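# Fit a working one-way hub onto every shaft

## Task

Put a hub on each shaft so that it spins freely around the shaft in the direction its arrow shows and locks against turning the opposite way. Some hubs are worn and spin both ways; such a hub does not satisfy the goal, so only sound hubs count.

## Robot and tools

Robot: two six-joint arms, left_arm and right_arm, each with a two-finger gripper whose fingers can fold. Joints from base outward: waist, shoulder, elbow (straight at 0), forearm roll, wrist pitch, wrist roll. Cameras: cam_high (overview), cam_left_wrist, cam_right_wrist, each 672x504.

Frame: every pose, velocity and target uses the scene frame. Its origin sits at table-top height, halfway between the two nominal arm bases; +z is up, +x points out over the table, and left_arm is on the +y side (arm names do not match image left/right). Reported hand positions may be off by a few centimetres, more at long reach. Gripper axes: fingers point along the gripper's +z, and they open and close along its y. end_effector_position is the spot between the pads when closed; fingertips extend about 33 mm past it (about 9 mm when fully open).

The row (used by execute_actions and move): a flat list of 20 numbers covering both arms, always all 20 even if one arm moves. Order: left x, y, z (metres, absolute position in the scene frame), left qw, qx, qy, qz (absolute orientation, w first), left gripper position, force_limit, speed; then the same ten for the right arm. So x..qz together form an absolute pose, not an offset. Gripper numbers are each in [-1, 1]. position: +1 fully open (140 mm), about -0.8 pads touch, -1 closes until blocked. force_limit: higher grips harder (roughly 14 N at -1 up to 58 N at +1 for a slow close). speed: finger speed, about 30 mm/s at -1 to 250 mm/s at +1; a quick close squeezes much harder. Both start at +1. To keep an arm or gripper unchanged, resend exactly the pose and gripper numbers it last had; a 0 is a real command, not a blank.

execute_actions(actions, cameras): actions is a list of actions; each action is a list of up to 15 rows, one per 1/30 s step, with the last row held for the remaining steps. Each target must lie within 0.6 m of that gripper's current position along each of its axes, or the action is refused for both arms. The controller clips each step to 70 mm and 16 degrees from the measured pose, so a far target may need several actions; the result's Hand target line shows where the arm is actually headed. An empty list just reports state. cameras: list of names, [] for none, omitted or ["all"] for all.

move(target, speed, blend, stop_force, zero, blocking, cameras): drives each gripper in a straight line toward its absolute pose in one 20-number row, or through a list of up to 15 rows (all sharing the same gripper numbers). speed: path top speed in m/s, 0.002 to 2, default 0.25; rotation up to twice that in rad/s. blend: corner rounding radius in metres for lists. stop_force: 10 to 80 N, one value for both arms; an arm's path ends when push against its travel exceeds it, relative to a zero taken just before (zero=true) or the previous zero (zero=false). Use it only with slow, non-rotating moves, and omit it when backing off a contact. Paths do not avoid obstacles or the other arm; avoid paths close to an arm's own base. The result adds a move: line (done, off_target, moving, held, fault, plus limits such as paced or held). blocking=false returns early while the move keeps running; it cannot be combined with stop_force.

wait(seconds 0 to 10): lets time pass holding current commands. stop(): brakes a running move. zoom_image(camera, region [x0, y0, x1, y1] in pixels, at most 504x504): enlarges part of that camera's latest image. clear_fault(arm): clears a reported torque or force fault on left_arm or right_arm. finished_scene(scene): ends the current scene, numbered 1 or 2; irreversible, so only call it once every shaft carries a correctly working hub that stays so without the robot.

Gripping: close with position -1 and confirm object_status reads 2 (0 moving, 1 blocked while opening, 2 blocked while closing, 3 reached target or pads met). Grip parts with the outer quarter of the pads near the fingertips; deeper grips let fingers fold and may slip. Fingers pushed tip-first into a surface fold easily. To squeeze harder, raise force_limit and nudge position (e.g. -1 to -0.98). position_measured is in counts: 3 open, about 75 = 100 mm, 139 = 60 mm, 200 = 20 mm, 230 pads meeting.

Result lines: end_effector position, quaternion and velocities per arm, joint positions, joint torques, external joint torques, flange force along the gripper axes (all with error; includes held weight), Tool commands, and possibly MOTOR HOT or fault lines. Joint velocities may read "within noise" when still.

Faults and care: an arm stops on a torque fault (joint limits 312, 312, 147, 41.4, 41.4, 41.4 N m) or when outside force reaches 144 N; call clear_fault, and release a held part first if it pins the arm. Arms are stiff, so commanding even slightly past a firm contact can fault. Overheating from holding loads, stretching out or pushing on unreachable poses brakes the arm for 30 to 60 s. Never let anything fall or leave it off the table; avoid drops, releasing moving parts, slams, hard pushes, heavy twisting on the gripper and any contact or gripping between the two arms. The simulation keeps running while you deliberate.

Each tool is called after "Emit:" as a command line: name --argument value for each argument, lists and objects as JSON in quotes; but a table of rows of numbers goes row by row, as --pt "numbers of a row", without its own name.

## Session

Emit:
execute_actions --actions '[]'

Scene clock: 0.00 s.
left_arm: end_effector_position=(+0.5530, +0.3905, +0.2074) position_measured=3 object_status=3 end_effector_quat_wxyz=(+0.074, +0.952, -0.296, -0.015) | right_arm: end_effector_position=(+0.2165, -0.1306, +0.3003) position_measured=3 object_status=3 end_effector_quat_wxyz=(-0.031, +0.975, -0.166, +0.145)
Joint positions: left_arm=[-0.126 0.096 1.906 -0.155 1.191 2.048] | right_arm=[1.155 -0.145 1.984 -0.288 1.182 3.148]
Joint velocities: within noise
Joint torques (N m): no reading
External joint torques (N m): no reading
Flange force (N): no reading
Hand target: left_arm +0.5530, +0.3905, +0.2074; +0.074, +0.952, -0.296, -0.015 | right_arm +0.2165, -0.1306, +0.3003; -0.031, +0.975, -0.166, +0.145
Tool commands: left_gripper/position=+1.0 left_gripper/force_limit=+1.0 left_gripper/speed=+1.0 right_gripper/position=+1.0 right_gripper/force_limit=+1.0 right_gripper/speed=+1.0

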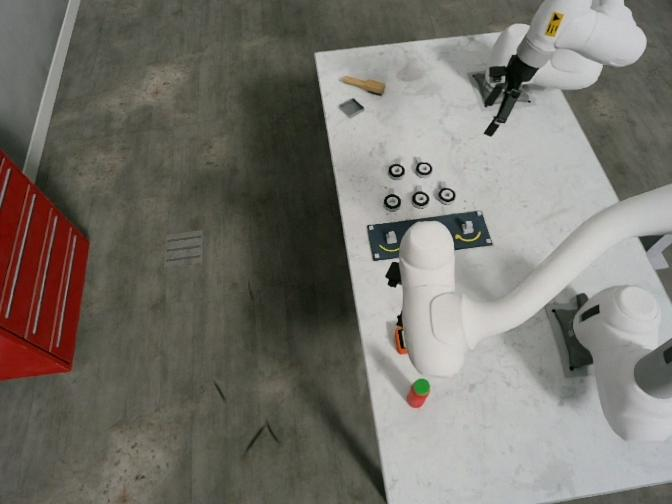

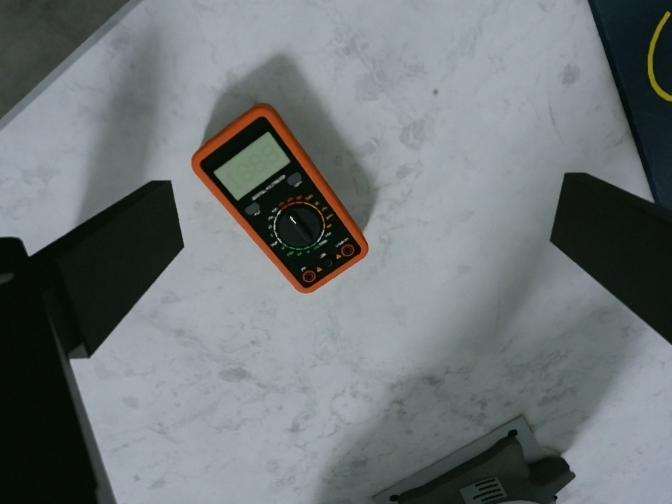

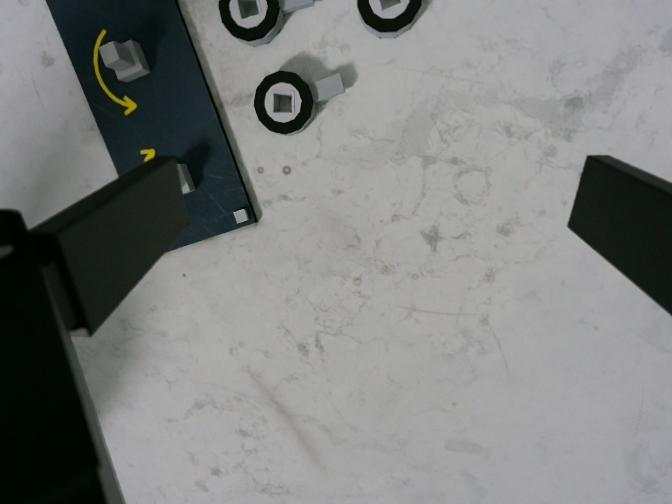

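Emit:
zoom_image --camera "cam_high" --region '[340, 140, 508, 266]'

Emit:
zoom_image --camera "cam_right_wrist" --region '[40, 0, 440, 260]'

Scaled by 3.000 from the camera's 672x504 image, which has a finer 960x720 frame.

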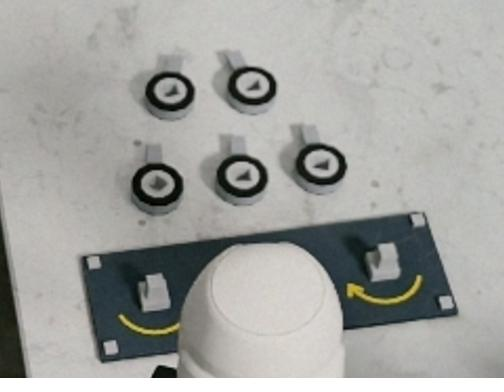

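Scaled by 1.260 from the camera's 672x504 image, which has a finer 960x720 frame.

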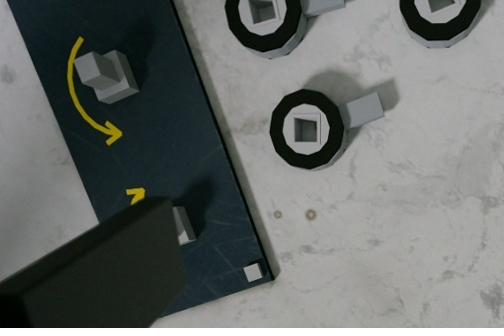

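Emit:
move --target '[0.35,0.50,0.35,0.074,0.952,-0.296,-0.015,1,1,1,0.2165,-0.1306,0.3003,-0.031,0.975,-0.166,0.145,1,1,1]'

Emit:
zoom_image --camera "cam_high" --region '[340, 140, 508, 266]'

Scene clock: 21.80 s.
left_arm: end_effector_position=(+0.3500, +0.5000, +0.3500) position_measured=3 object_status=3 end_effector_quat_wxyz=(+0.074, +0.952, -0.296, -0.015) | right_arm: end_effector_position=(+0.2165, -0.1306, +0.3003) position_measured=3 object_status=3 end_effector_quat_wxyz=(-0.031, +0.975, -0.166, +0.145)
Joint positions: left_arm=[0.07 -0.319 2.002 -0.132 1.533 2.192] | right_arm=[1.154 -0.146 1.984 -0.287 1.181 3.146]
Joint torques (N m): left_arm=[-0.99 -9.9 -43.08 3.66 0.74 -0.18] | right_arm=[-3.41 -27.78 -37.84 2.66 -0.7 0.53]
External joint torques (N m): left_arm=[1.03 1.05 2.25 0.15 -0.58 0.19] | right_arm=[3.57 2.34 -2.62 0.62 0.4 -0.54]
Flange force (N): left_arm=[-2.2 -3.1 4.6] | right_arm=[-5.5 -8.6 -4.7]
Hand target: left_arm +0.3500, +0.5000, +0.3500; +0.074, +0.952, -0.296, -0.015 | right_arm +0.2165, -0.1306, +0.3003; -0.031, +0.975, -0.166, +0.145
Off the commanded pose: left_arm 0.000 m, 0 deg | right_arm 0.000 m, 0 deg.
move: done

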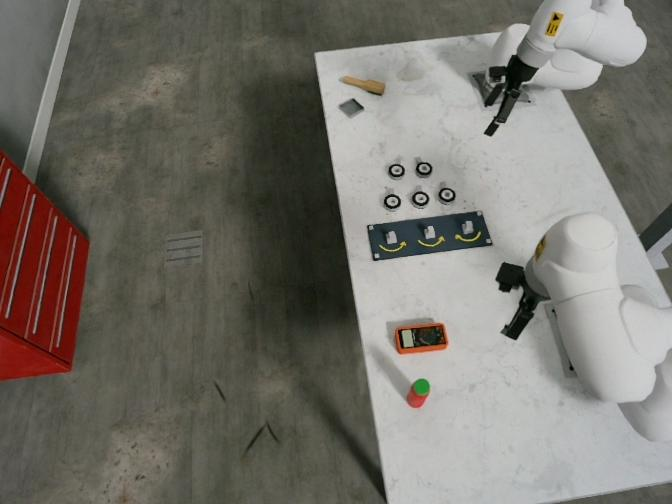

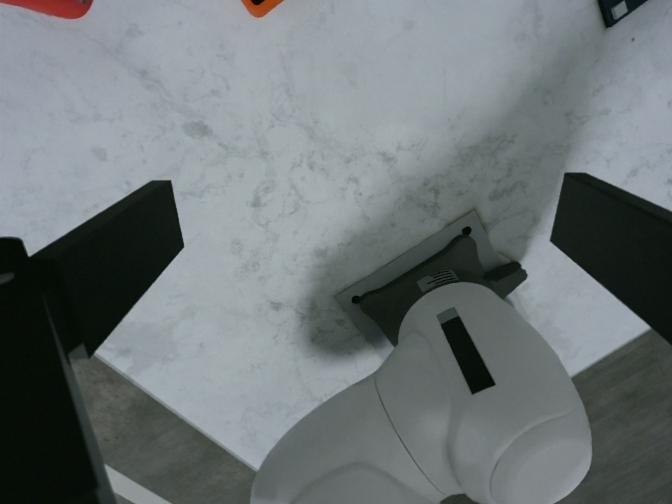

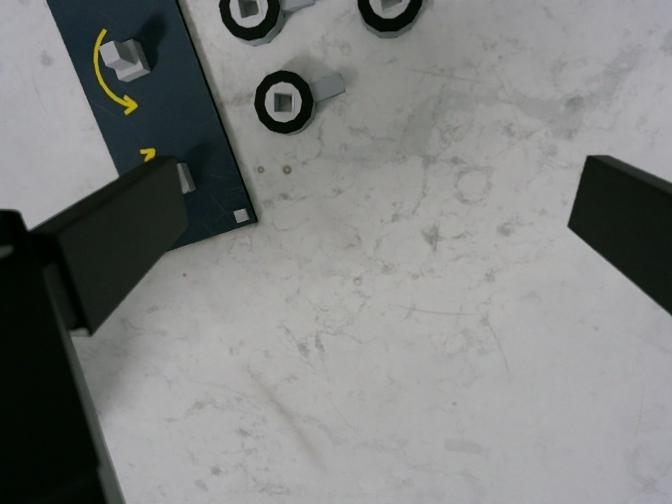

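Scaled by 3.000 from the camera's 672x504 image, which has a finer 960x720 frame.

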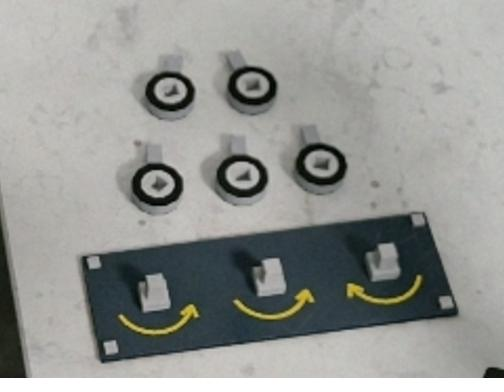

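Emit:
move --target '[0.35,0.50,0.35,0.074,0.952,-0.296,-0.015,1,1,1,0.36,0.03,0.35,0,1,0,0,1,1,1]'

Emit:
zoom_image --camera "cam_right_wrist" --region '[150, 0, 600, 340]'

Scene clock: 42.73 s.
left_arm: end_effector_position=(+0.3500, +0.5000, +0.3500) position_measured=3 object_status=3 end_effector_quat_wxyz=(+0.074, +0.952, -0.296, -0.015) | right_arm: end_effector_position=(+0.3600, +0.0300, +0.3500) position_measured=3 object_status=3 end_effector_quat_wxyz=(+0.000, +1.000, +0.000, +0.000)
Joint positions: left_arm=[0.07 -0.319 2.002 -0.132 1.533 2.192] | right_arm=[0.94 0.249 1.448 0 1.444 2.501]
Joint torques (N m): left_arm=[-1.45 -9.46 -42.62 3.7 0.49 -0.32] | right_arm=[-3.2 -69.18 -37.79 3.76 -0.36 0.52]
External joint torques (N m): left_arm=[1.46 1.04 1.87 0.11 -0.34 0.33] | right_arm=[3.38 1.97 -3.83 0.48 0.33 -0.52]
Flange force (N): left_arm=[-2.9 -4.5 3.4] | right_arm=[3.0 -11.7 -6.1]
Hand target: left_arm +0.3500, +0.5000, +0.3500; +0.074, +0.952, -0.296, -0.015 | right_arm +0.3600, +0.0300, +0.3500; +0.000, +1.000, +0.000, +0.000
Off the commanded pose: left_arm 0.000 m, 0 deg | right_arm 0.000 m, 0 deg.
move: done

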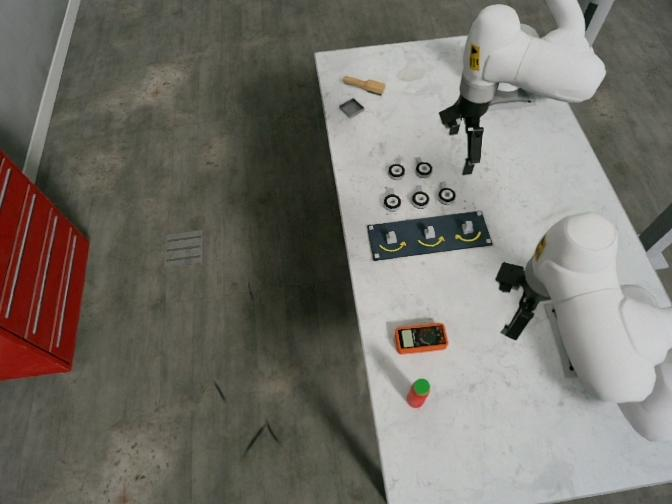

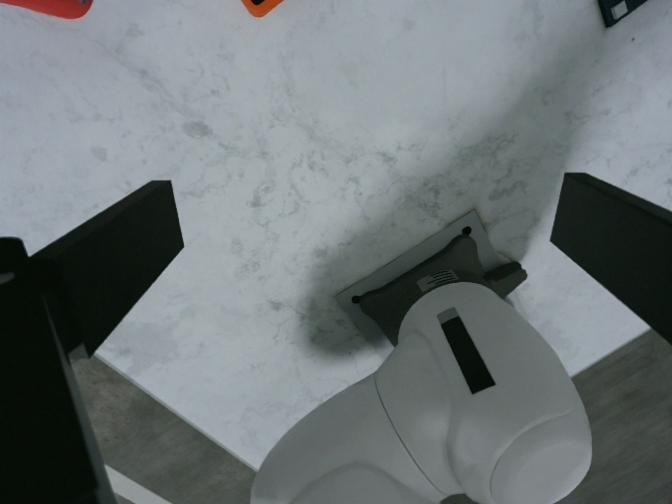

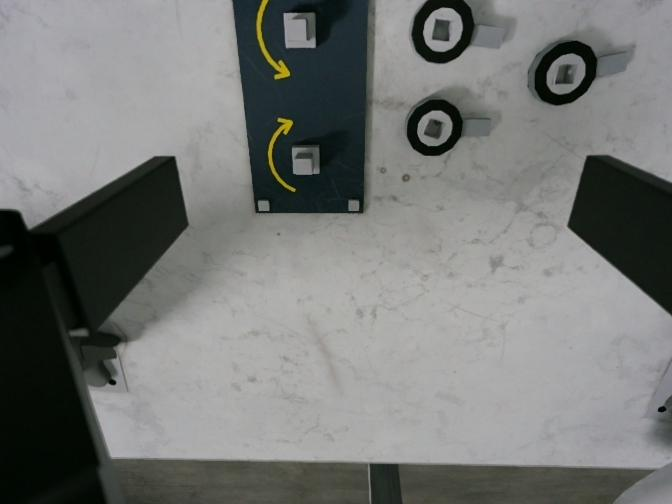

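Scaled by 1.120 from the camera's 672x504 image, which has a finer 960x720 frame.

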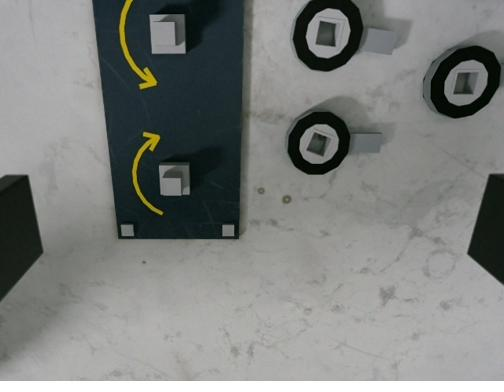

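Emit:
move --target '[0.35,0.50,0.35,0.074,0.952,-0.296,-0.015,1,1,1,0.44,0.05,0.40,0,1,0,0,1,1,1]' --cameras '["cam_right_wrist"]'

Emit:
zoom_image --camera "cam_right_wrist" --region '[150, 0, 600, 340]'

Scene clock: 57.00 s.
left_arm: end_effector_position=(+0.3500, +0.5000, +0.3500) position_measured=3 object_status=3 end_effector_quat_wxyz=(+0.074, +0.952, -0.296, -0.015) | right_arm: end_effector_position=(+0.4400, +0.0500, +0.4000) position_measured=3 object_status=3 end_effector_quat_wxyz=(+0.000, +1.000, +0.000, +0.000)
Joint positions: left_arm=[0.07 -0.319 2.002 -0.132 1.533 2.192] | right_arm=[0.872 0.349 1.227 0 1.566 2.433]
Joint torques (N m): left_arm=[-1.75 -9.06 -42.82 3.71 0.44 -0.19] | right_arm=[-2.84 -79.53 -40.03 3.7 -0.42 0.44]
External joint torques (N m): left_arm=[1.84 0.28 2.01 0.1 -0.28 0.2] | right_arm=[3.24 2.2 -1.92 0.58 0.38 -0.44]
Flange force (N): left_arm=[-4.5 -4.0 3.3] | right_arm=[2.5 -9.1 -4.1]
Hand target: left_arm +0.3500, +0.5000, +0.3500; +0.074, +0.952, -0.296, -0.015 | right_arm +0.4400, +0.0500, +0.4000; +0.000, +1.000, +0.000, +0.000
Off the commanded pose: left_arm 0.000 m, 0 deg | right_arm 0.000 m, 0 deg.
move: done
Images, in order (width x height): cam_right_wrist 672x504.

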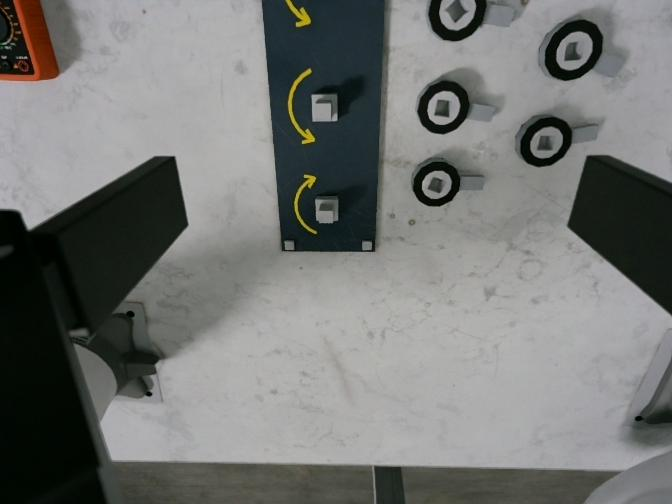

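Scaled by 1.120 from the camera's 672x504 image, which has a finer 960x720 frame.

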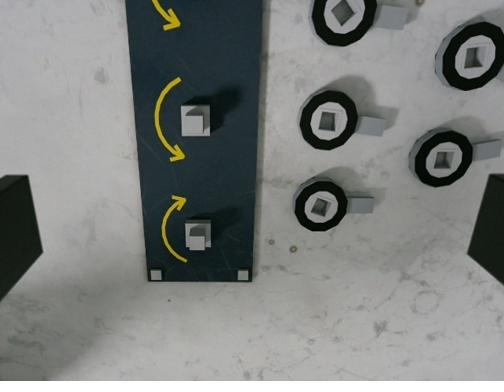

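Emit:
move --target '[0.35,0.50,0.35,0.074,0.952,-0.296,-0.015,1,1,1,0.42,-0.01,0.25,0,1,0,0,1,1,1]'

Scene clock: 100.20 s.
left_arm: end_effector_position=(+0.3500, +0.5000, +0.3500) position_measured=3 object_status=3 end_effector_quat_wxyz=(+0.074, +0.952, -0.296, -0.015) | right_arm: end_effector_position=(+0.4200, -0.0100, +0.2500) position_measured=3 object_status=3 end_effector_quat_wxyz=(+0.000, +1.000, +0.000, +0.000)
Joint positions: left_arm=[0.07 -0.319 2.002 -0.132 1.533 2.192] | right_arm=[0.838 0.29 1.579 0 1.273 2.4]
Joint torques (N m): left_arm=[-1.22 -9.02 -42.88 3.72 0.46 -0.23] | right_arm=[-2.94 -71.36 -37.02 3.49 -0.15 0.43]
External joint torques (N m): left_arm=[1.28 0.22 2.03 0.1 -0.3 0.24] | right_arm=[3.05 1.83 -3.08 0.6 0.11 -0.43]
Flange force (N): left_arm=[-3.7 -2.8 3.6] | right_arm=[3.2 -9.6 -3.1]
Hand target: left_arm +0.3500, +0.5000, +0.3500; +0.074, +0.952, -0.296, -0.015 | right_arm +0.4200, -0.0100, +0.2500; +0.000, +1.000, +0.000, +0.000
Off the commanded pose: left_arm 0.000 m, 0 deg | right_arm 0.000 m, 0 deg.
move: done

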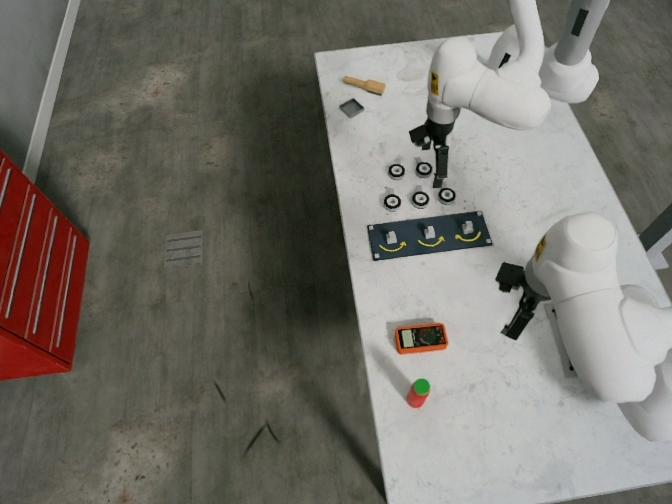

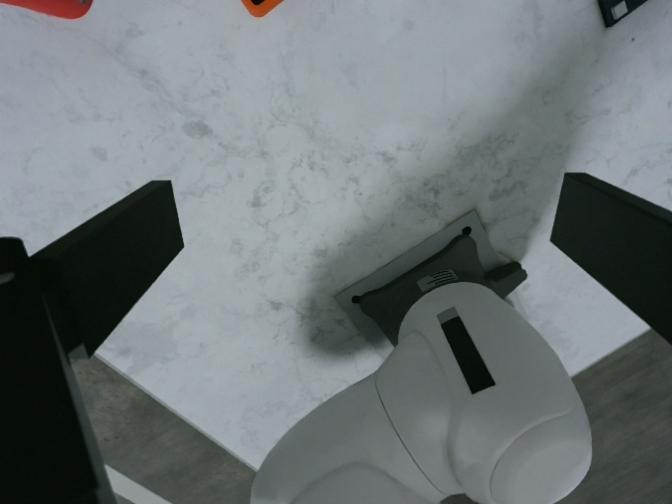

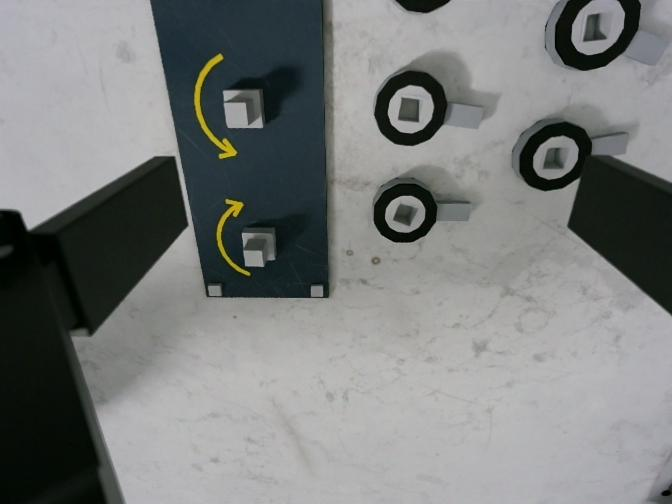

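Emit:
move --target '[0.35,0.50,0.35,0.074,0.952,-0.296,-0.015,1,1,1,0.42,-0.02,0.13,0,1,0,0,1,1,1]' --cameras '["cam_right_wrist"]'

Scene clock: 122.10 s.
left_arm: end_effector_position=(+0.3500, +0.5000, +0.3500) position_measured=3 object_status=3 end_effector_quat_wxyz=(+0.074, +0.952, -0.296, -0.015) | right_arm: end_effector_position=(+0.4200, -0.0200, +0.1301) position_measured=3 object_status=3 end_effector_quat_wxyz=(+0.000, +1.000, +0.000, +0.000)
Joint positions: left_arm=[0.07 -0.319 2.002 -0.132 1.533 2.192] | right_arm=[0.829 0.354 1.723 0 1.064 2.39]
Joint torques (N m): left_arm=[-1.15 -9.49 -42.77 3.73 0.43 -0.26] | right_arm=[-3.18 -74.62 -34.52 3.14 -0.21 0.5]
External joint torques (N m): left_arm=[1.21 0.72 1.94 0.08 -0.27 0.27] | right_arm=[3.31 2.11 -2.17 0.6 0.17 -0.5]
Flange force (N): left_arm=[-2.9 -3.3 3.5] | right_arm=[2.0 -8.5 -0.6]
Hand target: left_arm +0.3500, +0.5000, +0.3500; +0.074, +0.952, -0.296, -0.015 | right_arm +0.4200, -0.0200, +0.1300; +0.000, +1.000, +0.000, +0.000
Off the commanded pose: left_arm 0.000 m, 0 deg | right_arm 0.000 m, 0 deg.
move: done
Images, in order (width x height): cam_right_wrist 672x504.

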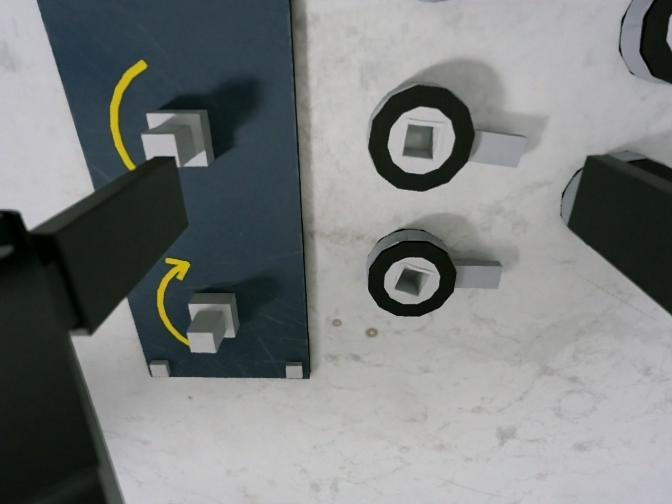

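Emit:
move --target '[0.35,0.50,0.35,0.074,0.952,-0.296,-0.015,1,1,1,0.37,-0.03,0.13,0,1,0,0,1,1,1]' --cameras '["cam_right_wrist"]'

Scene clock: 132.07 s.
left_arm: end_effector_position=(+0.3500, +0.5000, +0.3500) position_measured=3 object_status=3 end_effector_quat_wxyz=(+0.074, +0.952, -0.296, -0.015) | right_arm: end_effector_position=(+0.3701, -0.0300, +0.1300) position_measured=3 object_status=3 end_effector_quat_wxyz=(+0.000, +1.000, +0.000, +0.000)
Joint positions: left_arm=[0.07 -0.319 2.002 -0.132 1.533 2.192] | right_arm=[0.874 0.298 1.802 0 1.041 2.435]
Joint torques (N m): left_arm=[-1.73 -8.53 -42.8 3.72 0.54 -0.28] | right_arm=[-2.14 -65.63 -33.77 2.86 -0.42 0.45]
External joint torques (N m): left_arm=[1.87 -0.77 1.82 0.1 -0.38 0.29] | right_arm=[2.16 -0.73 -2.44 0.84 0.38 -0.45]
Flange force (N): left_arm=[-5.9 -3.2 3.1] | right_arm=[0.5 -4.8 -3.5]
Hand target: left_arm +0.3500, +0.5000, +0.3500; +0.074, +0.952, -0.296, -0.015 | right_arm +0.3700, -0.0300, +0.1300; +0.000, +1.000, +0.000, +0.000
Off the commanded pose: left_arm 0.000 m, 0 deg | right_arm 0.000 m, 0 deg.
move: done
Images, in order (width x height): cam_right_wrist 672x504.

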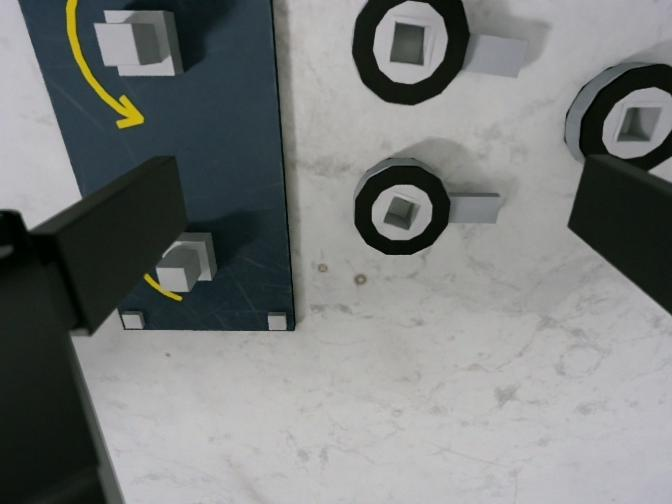

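Emit:
move --target '[0.35,0.50,0.35,0.074,0.952,-0.296,-0.015,1,1,1,0.33,-0.025,0.13,0,0.70711,0.70711,0,0.25,-1,-0.5]'

Scene clock: 160.53 s.
left_arm: end_effector_position=(+0.3500, +0.5000, +0.3500) position_measured=3 object_status=3 end_effector_quat_wxyz=(+0.074, +0.952, -0.296, -0.015) | right_arm: end_effector_position=(+0.3299, -0.0249, +0.1300) position_measured=98 object_status=3 end_effector_quat_wxyz=(+0.000, +0.707, +0.707, +0.000)
Joint positions: left_arm=[0.07 -0.319 2.002 -0.132 1.533 2.192] | right_arm=[0.926 0.27 1.84 0 1.031 0.917]
Joint torques (N m): left_arm=[-1.24 -8.51 -42.86 3.72 0.4 -0.29] | right_arm=[-3.01 -65.6 -33.37 3.16 -0.43 0.86]
External joint torques (N m): left_arm=[1.34 -0.47 2.01 0.09 -0.24 0.3] | right_arm=[3.25 2.1 -2.6 0.56 0.38 -0.86]
Flange force (N): left_arm=[-4.9 -2.3 3.4] | right_arm=[9.0 1.7 -1.3]
Hand target: left_arm +0.3500, +0.5000, +0.3500; +0.074, +0.952, -0.296, -0.015 | right_arm +0.3300, -0.0250, +0.1300; +0.000, +0.707, +0.707, +0.000
Off the commanded pose: left_arm 0.000 m, 0 deg | right_arm 0.000 m, 0 deg.
move: done

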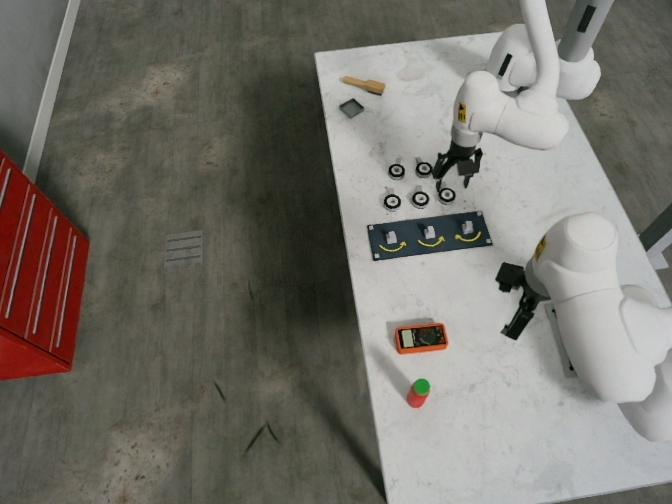

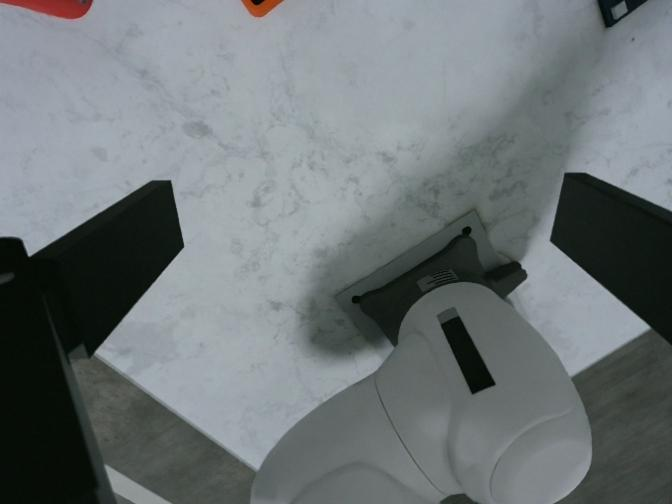

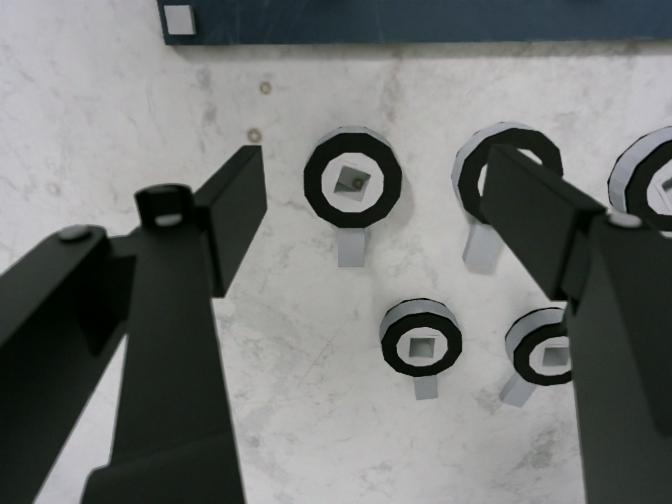

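Emit:
move --target '[0.35,0.50,0.35,0.074,0.952,-0.296,-0.015,1,1,1,0.319,-0.045,0.085,0,0.70711,0.70711,0,0.25,-1,-0.5]' --cameras '["cam_right_wrist"]'

Scene clock: 171.80 s.
left_arm: end_effector_position=(+0.3500, +0.5000, +0.3500) position_measured=3 object_status=3 end_effector_quat_wxyz=(+0.074, +0.952, -0.296, -0.015) | right_arm: end_effector_position=(+0.3190, -0.0450, +0.0850) position_measured=98 object_status=3 end_effector_quat_wxyz=(+0.000, +0.707, +0.707, +0.000)
Joint positions: left_arm=[0.07 -0.319 2.002 -0.132 1.533 2.192] | right_arm=[0.92 0.281 1.923 0 0.938 0.911]
Joint torques (N m): left_arm=[-1.26 -9.22 -42.4 3.71 0.41 -0.22] | right_arm=[-3.1 -64.82 -31.47 2.93 -0.48 0.44]
External joint torques (N m): left_arm=[1.4 -0.09 1.46 0.12 -0.24 0.23] | right_arm=[3.21 2.43 -2.4 0.57 0.43 -0.44]
Flange force (N): left_arm=[-3.9 -2.9 2.4] | right_arm=[9.5 1.1 -0.3]
Hand target: left_arm +0.3500, +0.5000, +0.3500; +0.074, +0.952, -0.296, -0.015 | right_arm +0.3190, -0.0450, +0.0850; +0.000, +0.707, +0.707, +0.000
Off the commanded pose: left_arm 0.000 m, 0 deg | right_arm 0.000 m, 0 deg.
move: done
Images, in order (width x height): cam_right_wrist 672x504.

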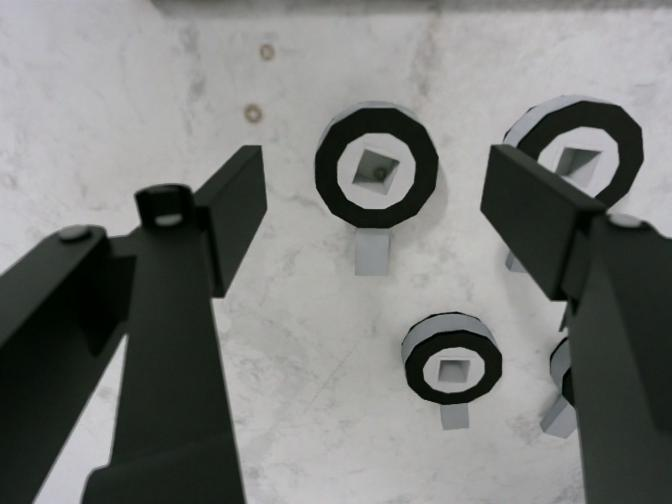

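Emit:
move --target '[0.35,0.50,0.35,0.074,0.952,-0.296,-0.015,1,1,1,0.319,-0.053,0.055,0,0.70711,0.70711,0,0.25,-1,-0.5]' --cameras '["cam_right_wrist"]'

Emit:
zoom_image --camera "cam_right_wrist" --region '[200, 50, 560, 320]'

Scene clock: 182.73 s.
left_arm: end_effector_position=(+0.3500, +0.5000, +0.3500) position_measured=3 object_status=3 end_effector_quat_wxyz=(+0.074, +0.952, -0.296, -0.015) | right_arm: end_effector_position=(+0.3190, -0.0530, +0.0550) position_measured=98 object_status=3 end_effector_quat_wxyz=(+0.000, +0.707, +0.707, +0.000)
Joint positions: left_arm=[0.07 -0.319 2.002 -0.132 1.533 2.192] | right_arm=[0.912 0.303 1.959 0 0.879 0.903]
Joint torques (N m): left_arm=[-1.55 -9.01 -42.92 3.62 0.51 -0.25] | right_arm=[-2.8 -65.7 -29.24 2.8 -0.52 0.5]
External joint torques (N m): left_arm=[1.62 0 2.02 0.2 -0.35 0.26] | right_arm=[2.79 2.6 -3.1 0.54 0.47 -0.5]
Flange force (N): left_arm=[-4.6 -3.4 3.6] | right_arm=[10.3 2.7 -0.3]
Hand target: left_arm +0.3500, +0.5000, +0.3500; +0.074, +0.952, -0.296, -0.015 | right_arm +0.3190, -0.0530, +0.0550; +0.000, +0.707, +0.707, +0.000
Off the commanded pose: left_arm 0.000 m, 0 deg | right_arm 0.000 m, 0 deg.
move: done
Images, in order (width x height): cam_right_wrist 672x504.

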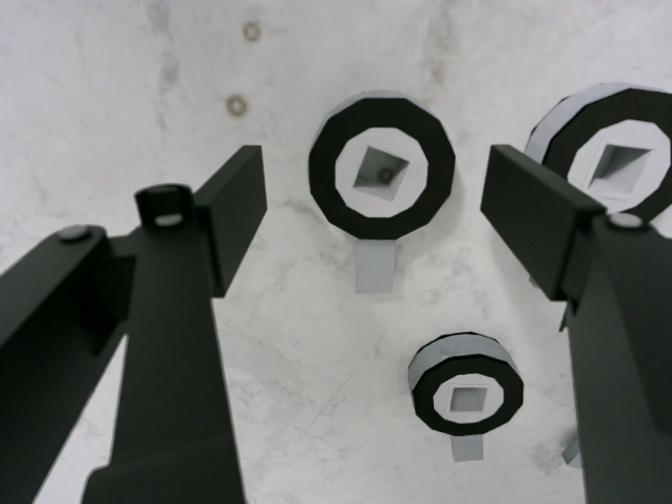

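Scaled by 1.400 from the camera's 672x504 image, which has a finer 960x720 frame.

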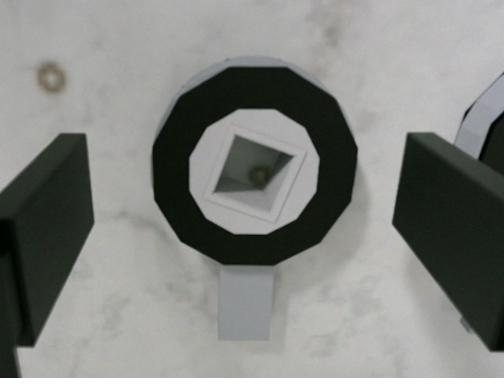

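Emit:
move --pt "0.35 0.50 0.35 0.074 0.952 -0.296 -0.015 1 1 1 0.319 -0.053 0.042 0 0.70711 0.70711 0 0.25 -0.1 -0.5" --pt "0.35 0.50 0.35 0.074 0.952 -0.296 -0.015 1 1 1 0.319 -0.053 0.042 0 0.70711 0.70711 0 -1 -0.1 -1" --cameras '["cam_right_wrist"]'

Emit:
zoom_image --camera "cam_right_wrist" --region '[200, 50, 560, 320]'

Scene clock: 200.50 s.
left_arm: end_effector_position=(+0.3500, +0.5000, +0.3500) position_measured=3 object_status=3 end_effector_quat_wxyz=(+0.074, +0.952, -0.296, -0.015) | right_arm: end_effector_position=(+0.3190, -0.0530, +0.0420) position_measured=139 object_status=0 end_effector_quat_wxyz=(+0.000, +0.707, +0.707, +0.000)
Joint positions: left_arm=[0.07 -0.319 2.002 -0.132 1.533 2.192] | right_arm=[0.912 0.318 1.968 0 0.855 0.903]
Joint torques (N m): left_arm=[-1.38 -9.53 -42.49 3.7 0.53 -0.16] | right_arm=[-3.48 -61.09 -26.65 2.64 -1.06 0.56]
External joint torques (N m): left_arm=[1.49 0.32 1.57 0.11 -0.37 0.17] | right_arm=[3.71 -2.8 -4.97 0.63 1.02 -0.56]
Flange force (N): left_arm=[-3.4 -3.5 2.9] | right_arm=[8.5 -0.3 -8.5]
Hand target: left_arm +0.3500, +0.5000, +0.3500; +0.074, +0.952, -0.296, -0.015 | right_arm +0.3190, -0.0530, +0.0420; +0.000, +0.707, +0.707, +0.000
Off the commanded pose: left_arm 0.000 m, 0 deg | right_arm 0.000 m, 0 deg.
move: done
Images, in order (width x height): cam_right_wrist 672x504.

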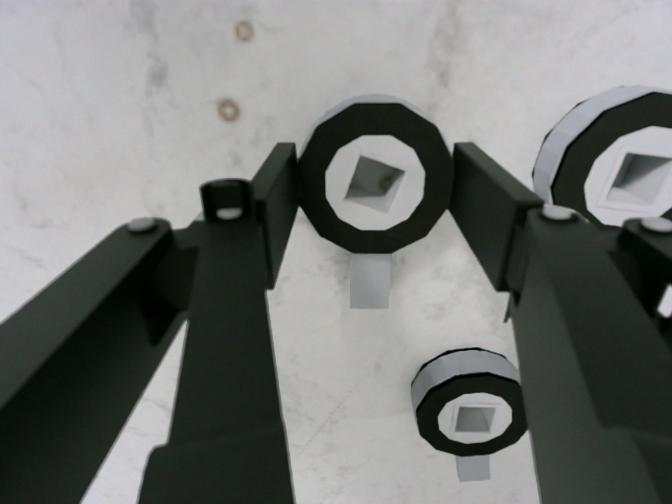

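Scaled by 1.400 from the camera's 672x504 image, which has a finer 960x720 frame.

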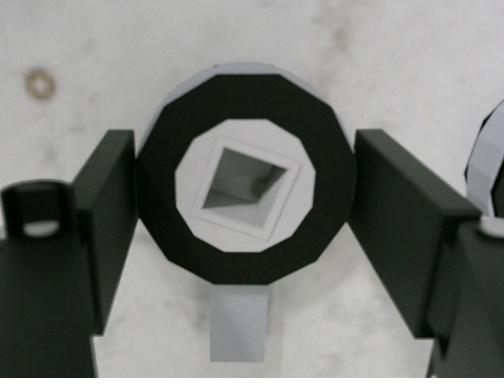

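Emit:
move --target '[0.35,0.50,0.35,0.074,0.952,-0.296,-0.015,1,1,1,0.319,-0.053,0.15,0,0.70711,0.70711,0,-1,-0.1,-1]'

Scene clock: 206.40 s.
left_arm: end_effector_position=(+0.3500, +0.5000, +0.3500) position_measured=3 object_status=3 end_effector_quat_wxyz=(+0.074, +0.952, -0.296, -0.015) | right_arm: end_effector_position=(+0.3190, -0.0530, +0.1499) position_measured=139 object_status=2 end_effector_quat_wxyz=(+0.000, +0.707, +0.707, +0.000)
Joint positions: left_arm=[0.07 -0.319 2.002 -0.132 1.533 2.192] | right_arm=[0.912 0.211 1.877 0 1.054 0.903]
Joint torques (N m): left_arm=[-1.51 -9.25 -42.72 3.65 0.47 -0.25] | right_arm=[-2.73 -63.52 -35.25 3.16 -0.44 0.48]
External joint torques (N m): left_arm=[1.48 1.04 1.98 0.15 -0.32 0.26] | right_arm=[2.79 5.61 -1.14 0.6 0.4 -0.48]
Flange force (N): left_arm=[-2.9 -4.3 3.5] | right_arm=[11.0 3.1 2.8]
Hand target: left_arm +0.3500, +0.5000, +0.3500; +0.074, +0.952, -0.296, -0.015 | right_arm +0.3190, -0.0530, +0.1500; +0.000, +0.707, +0.707, +0.000
Off the commanded pose: left_arm 0.000 m, 0 deg | right_arm 0.000 m, 0 deg.
move: done

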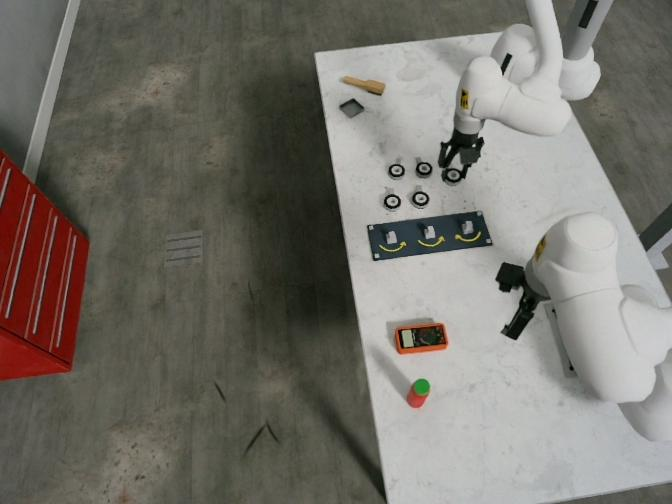

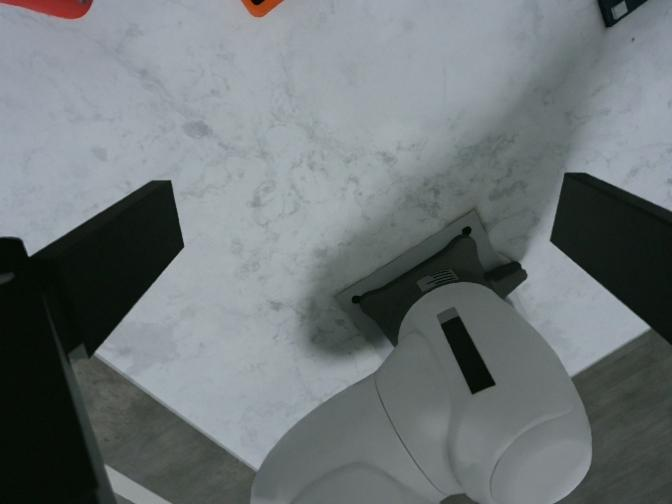

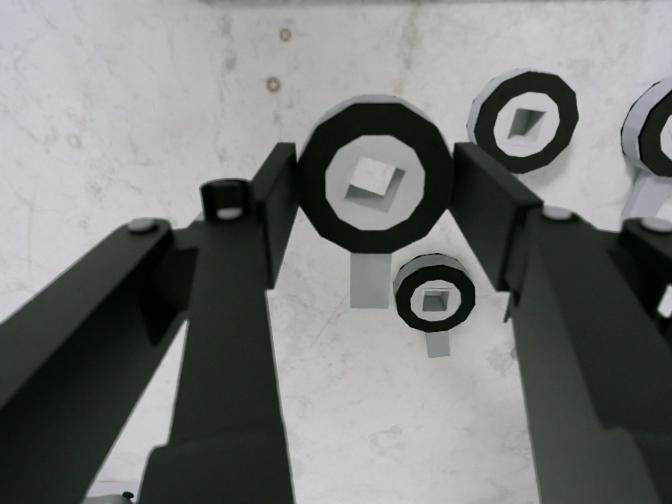

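Emit:
move --target '[0.35,0.50,0.35,0.074,0.952,-0.296,-0.015,1,1,1,0.285,-0.02,0.17,0,0.5592,0.8290,0,-1,-0.1,-1]' --cameras '["cam_right_wrist"]'

Emit:
zoom_image --camera "cam_right_wrist" --region '[150, 0, 600, 320]'

Scene clock: 228.90 s.
left_arm: end_effector_position=(+0.3500, +0.5000, +0.3500) position_measured=3 object_status=3 end_effector_quat_wxyz=(+0.074, +0.952, -0.296, -0.015) | right_arm: end_effector_position=(+0.2850, -0.0200, +0.1701) position_measured=139 object_status=2 end_effector_quat_wxyz=(+0.000, +0.559, +0.829, +0.000)
Joint positions: left_arm=[0.07 -0.319 2.002 -0.132 1.533 2.192] | right_arm=[0.988 0.208 1.839 0 1.094 0.595]
Joint torques (N m): left_arm=[-1.08 -8.81 -42.66 3.74 0.36 -0.22] | right_arm=[-3.04 -63.1 -36.18 3.29 -0.38 0.52]
External joint torques (N m): left_arm=[1.21 -0.23 1.84 0.07 -0.2 0.22] | right_arm=[3.3 4.64 -1.03 0.57 0.35 -0.52]
Flange force (N): left_arm=[-4.1 -2.1 3.1] | right_arm=[9.1 4.7 1.9]
Hand target: left_arm +0.3500, +0.5000, +0.3500; +0.074, +0.952, -0.296, -0.015 | right_arm +0.2850, -0.0200, +0.1700; +0.000, +0.559, +0.829, +0.000
Off the commanded pose: left_arm 0.000 m, 0 deg | right_arm 0.000 m, 0 deg.
move: done
Images, in order (width x height): cam_right_wrist 672x504.

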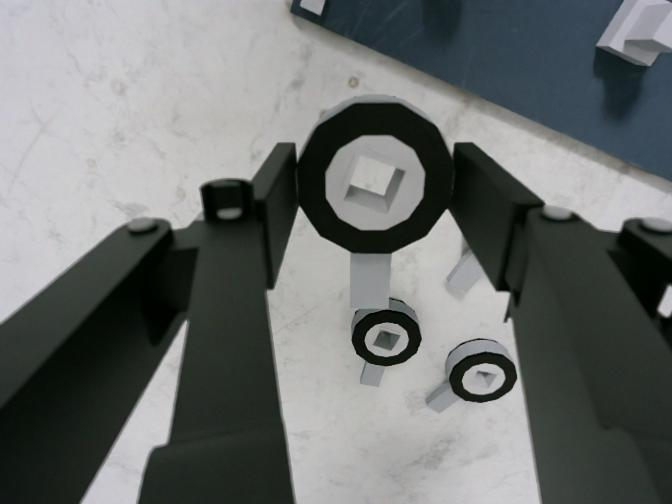

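Scaled by 1.120 from the camera's 672x504 image, which has a finer 960x720 frame.

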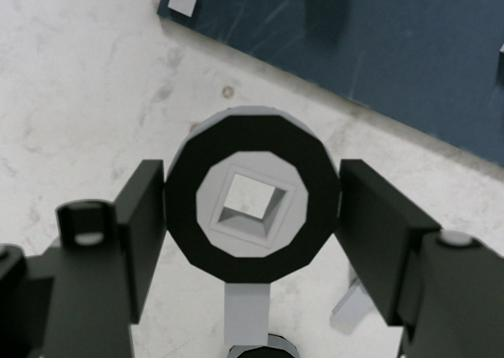

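Emit:
zoom_image --camera "cam_right_wrist" --region '[290, 90, 460, 260]'

Scaled by 2.965 from the camera's 672x504 image, which has a finer 960x720 frame.

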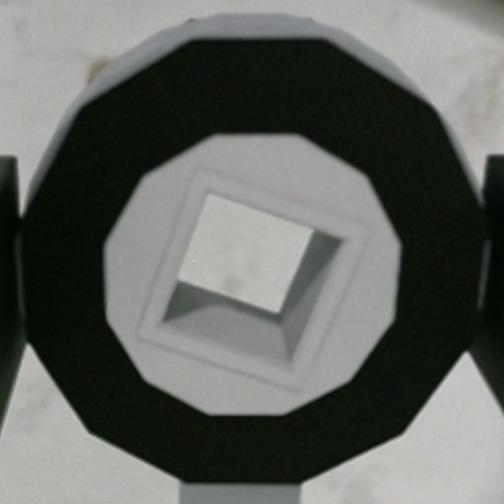

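Emit:
move --target '[0.35,0.50,0.35,0.074,0.952,-0.296,-0.015,1,1,1,0.285,0.035,0.17,0,0.5592,0.8290,0,-1,-0.1,-1]' --cameras '["cam_right_wrist","cam_high"]'

Emit:
zoom_image --camera "cam_high" --region '[340, 140, 508, 266]'

Scene clock: 246.63 s.
left_arm: end_effector_position=(+0.3500, +0.5000, +0.3500) position_measured=3 object_status=3 end_effector_quat_wxyz=(+0.074, +0.952, -0.296, -0.015) | right_arm: end_effector_position=(+0.2850, +0.0349, +0.1700) position_measured=139 object_status=2 end_effector_quat_wxyz=(+0.000, +0.559, +0.829, +0.000)
Joint positions: left_arm=[0.07 -0.319 2.002 -0.132 1.533 2.192] | right_arm=[1.034 0.279 1.747 0 1.115 0.64]
Joint torques (N m): left_arm=[-1.25 -9.22 -42.76 3.73 0.57 -0.22] | right_arm=[-2.93 -71.64 -36.31 3.28 -0.39 0.46]
External joint torques (N m): left_arm=[1.34 0.22 1.93 0.09 -0.4 0.23] | right_arm=[3.08 5.56 -1.33 0.62 0.35 -0.46]
Flange force (N): left_arm=[-3.7 -3.0 3.6] | right_arm=[10.1 6.1 2.0]
Hand target: left_arm +0.3500, +0.5000, +0.3500; +0.074, +0.952, -0.296, -0.015 | right_arm +0.2850, +0.0350, +0.1700; +0.000, +0.559, +0.829, +0.000
Off the commanded pose: left_arm 0.000 m, 0 deg | right_arm 0.000 m, 0 deg.
move: done
Images, in order (width x height): cam_high 672x504, cam_right_wrist 672x504.

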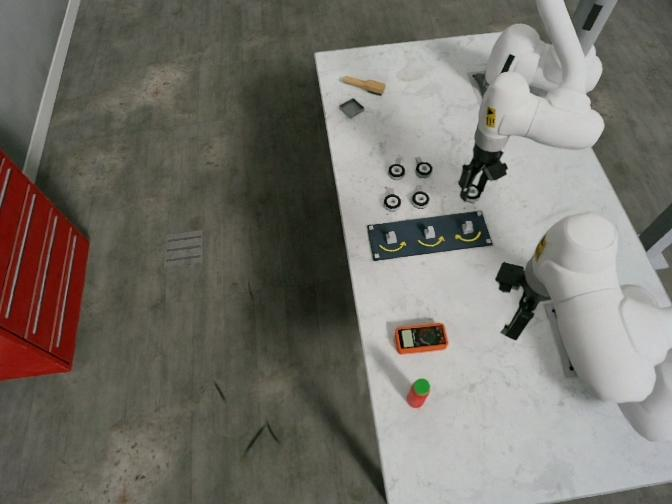

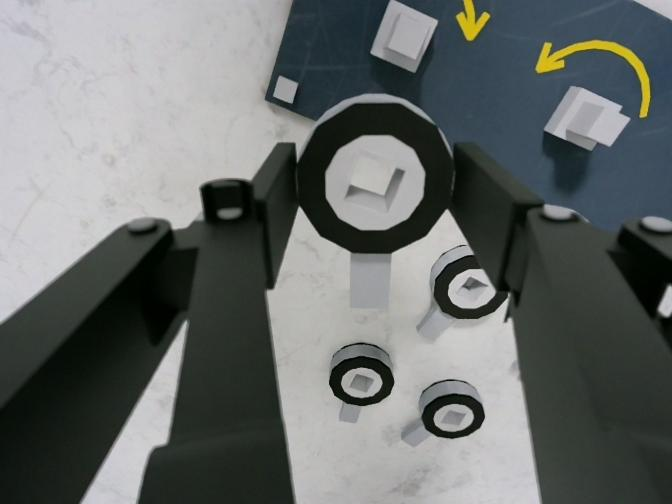

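Scaled by 3.000 from the camera's 672x504 image, which has a finer 960x720 frame.

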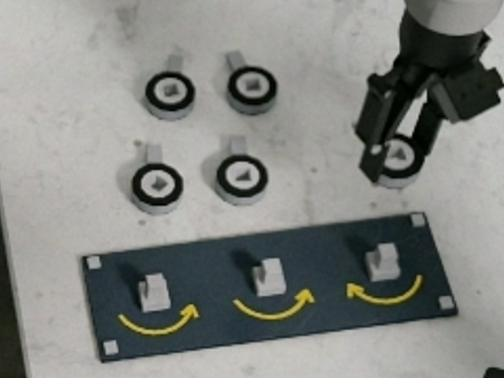

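Emit:
move --target '[0.35,0.50,0.35,0.074,0.952,-0.296,-0.015,1,1,1,0.289,0.0865,0.15,0,0.5592,0.8290,0,-1,-0.1,-1]' --cameras '["cam_right_wrist","cam_high"]'

Emit:
zoom_image --camera "cam_right_wrist" --region '[280, 60, 480, 260]'

Scene clock: 289.83 s.
left_arm: end_effector_position=(+0.3500, +0.5000, +0.3500) position_measured=3 object_status=3 end_effector_quat_wxyz=(+0.074, +0.952, -0.296, -0.015) | right_arm: end_effector_position=(+0.2890, +0.0865, +0.1500) position_measured=139 object_status=2 end_effector_quat_wxyz=(+0.000, +0.559, +0.829, +0.000)
Joint positions: left_arm=[0.07 -0.319 2.002 -0.132 1.533 2.192] | right_arm=[1.066 0.363 1.67 0 1.108 0.673]
Joint torques (N m): left_arm=[-2.01 -8.92 -42.89 3.69 0.47 -0.34] | right_arm=[-2.58 -78.13 -37.17 2.98 -0.45 0.47]
External joint torques (N m): left_arm=[2.13 -0.37 1.98 0.13 -0.3 0.34] | right_arm=[2.77 4.01 -0.3 0.9 0.42 -0.47]
Flange force (N): left_arm=[-6.0 -4.3 3.2] | right_arm=[6.9 3.1 1.9]
Hand target: left_arm +0.3500, +0.5000, +0.3500; +0.074, +0.952, -0.296, -0.015 | right_arm +0.2890, +0.0865, +0.1500; +0.000, +0.559, +0.829, +0.000
Off the commanded pose: left_arm 0.000 m, 0 deg | right_arm 0.000 m, 0 deg.
move: done
Images, in order (width x height): cam_high 672x504, cam_right_wrist 672x504.

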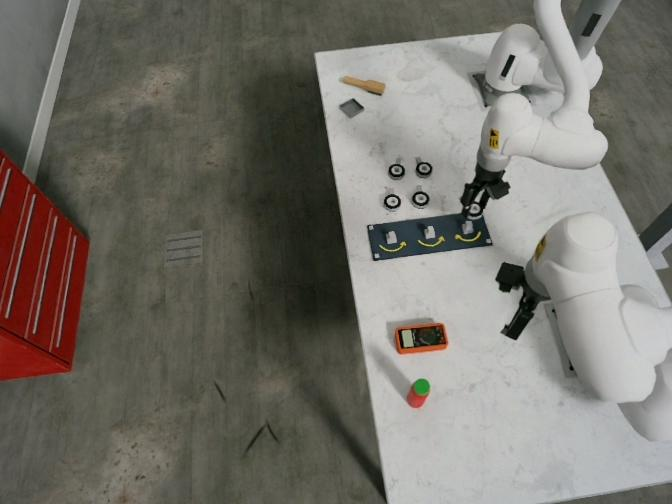

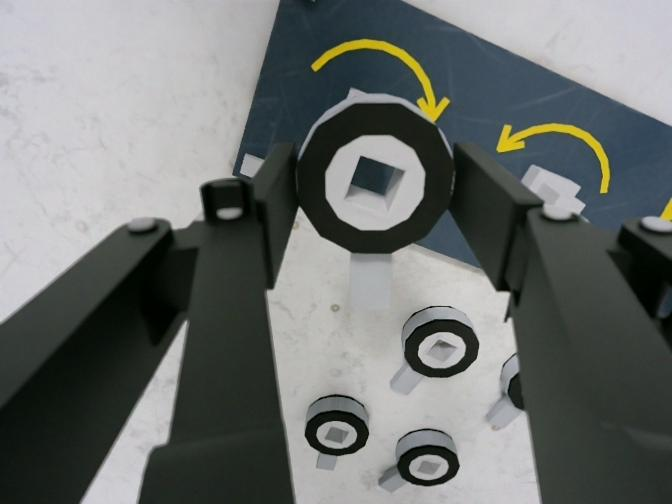

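Scaled by 2.520 from the camera's 672x504 image, which has a finer 960x720 frame.

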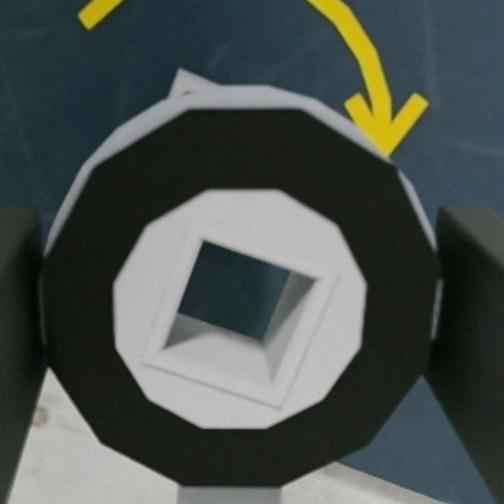

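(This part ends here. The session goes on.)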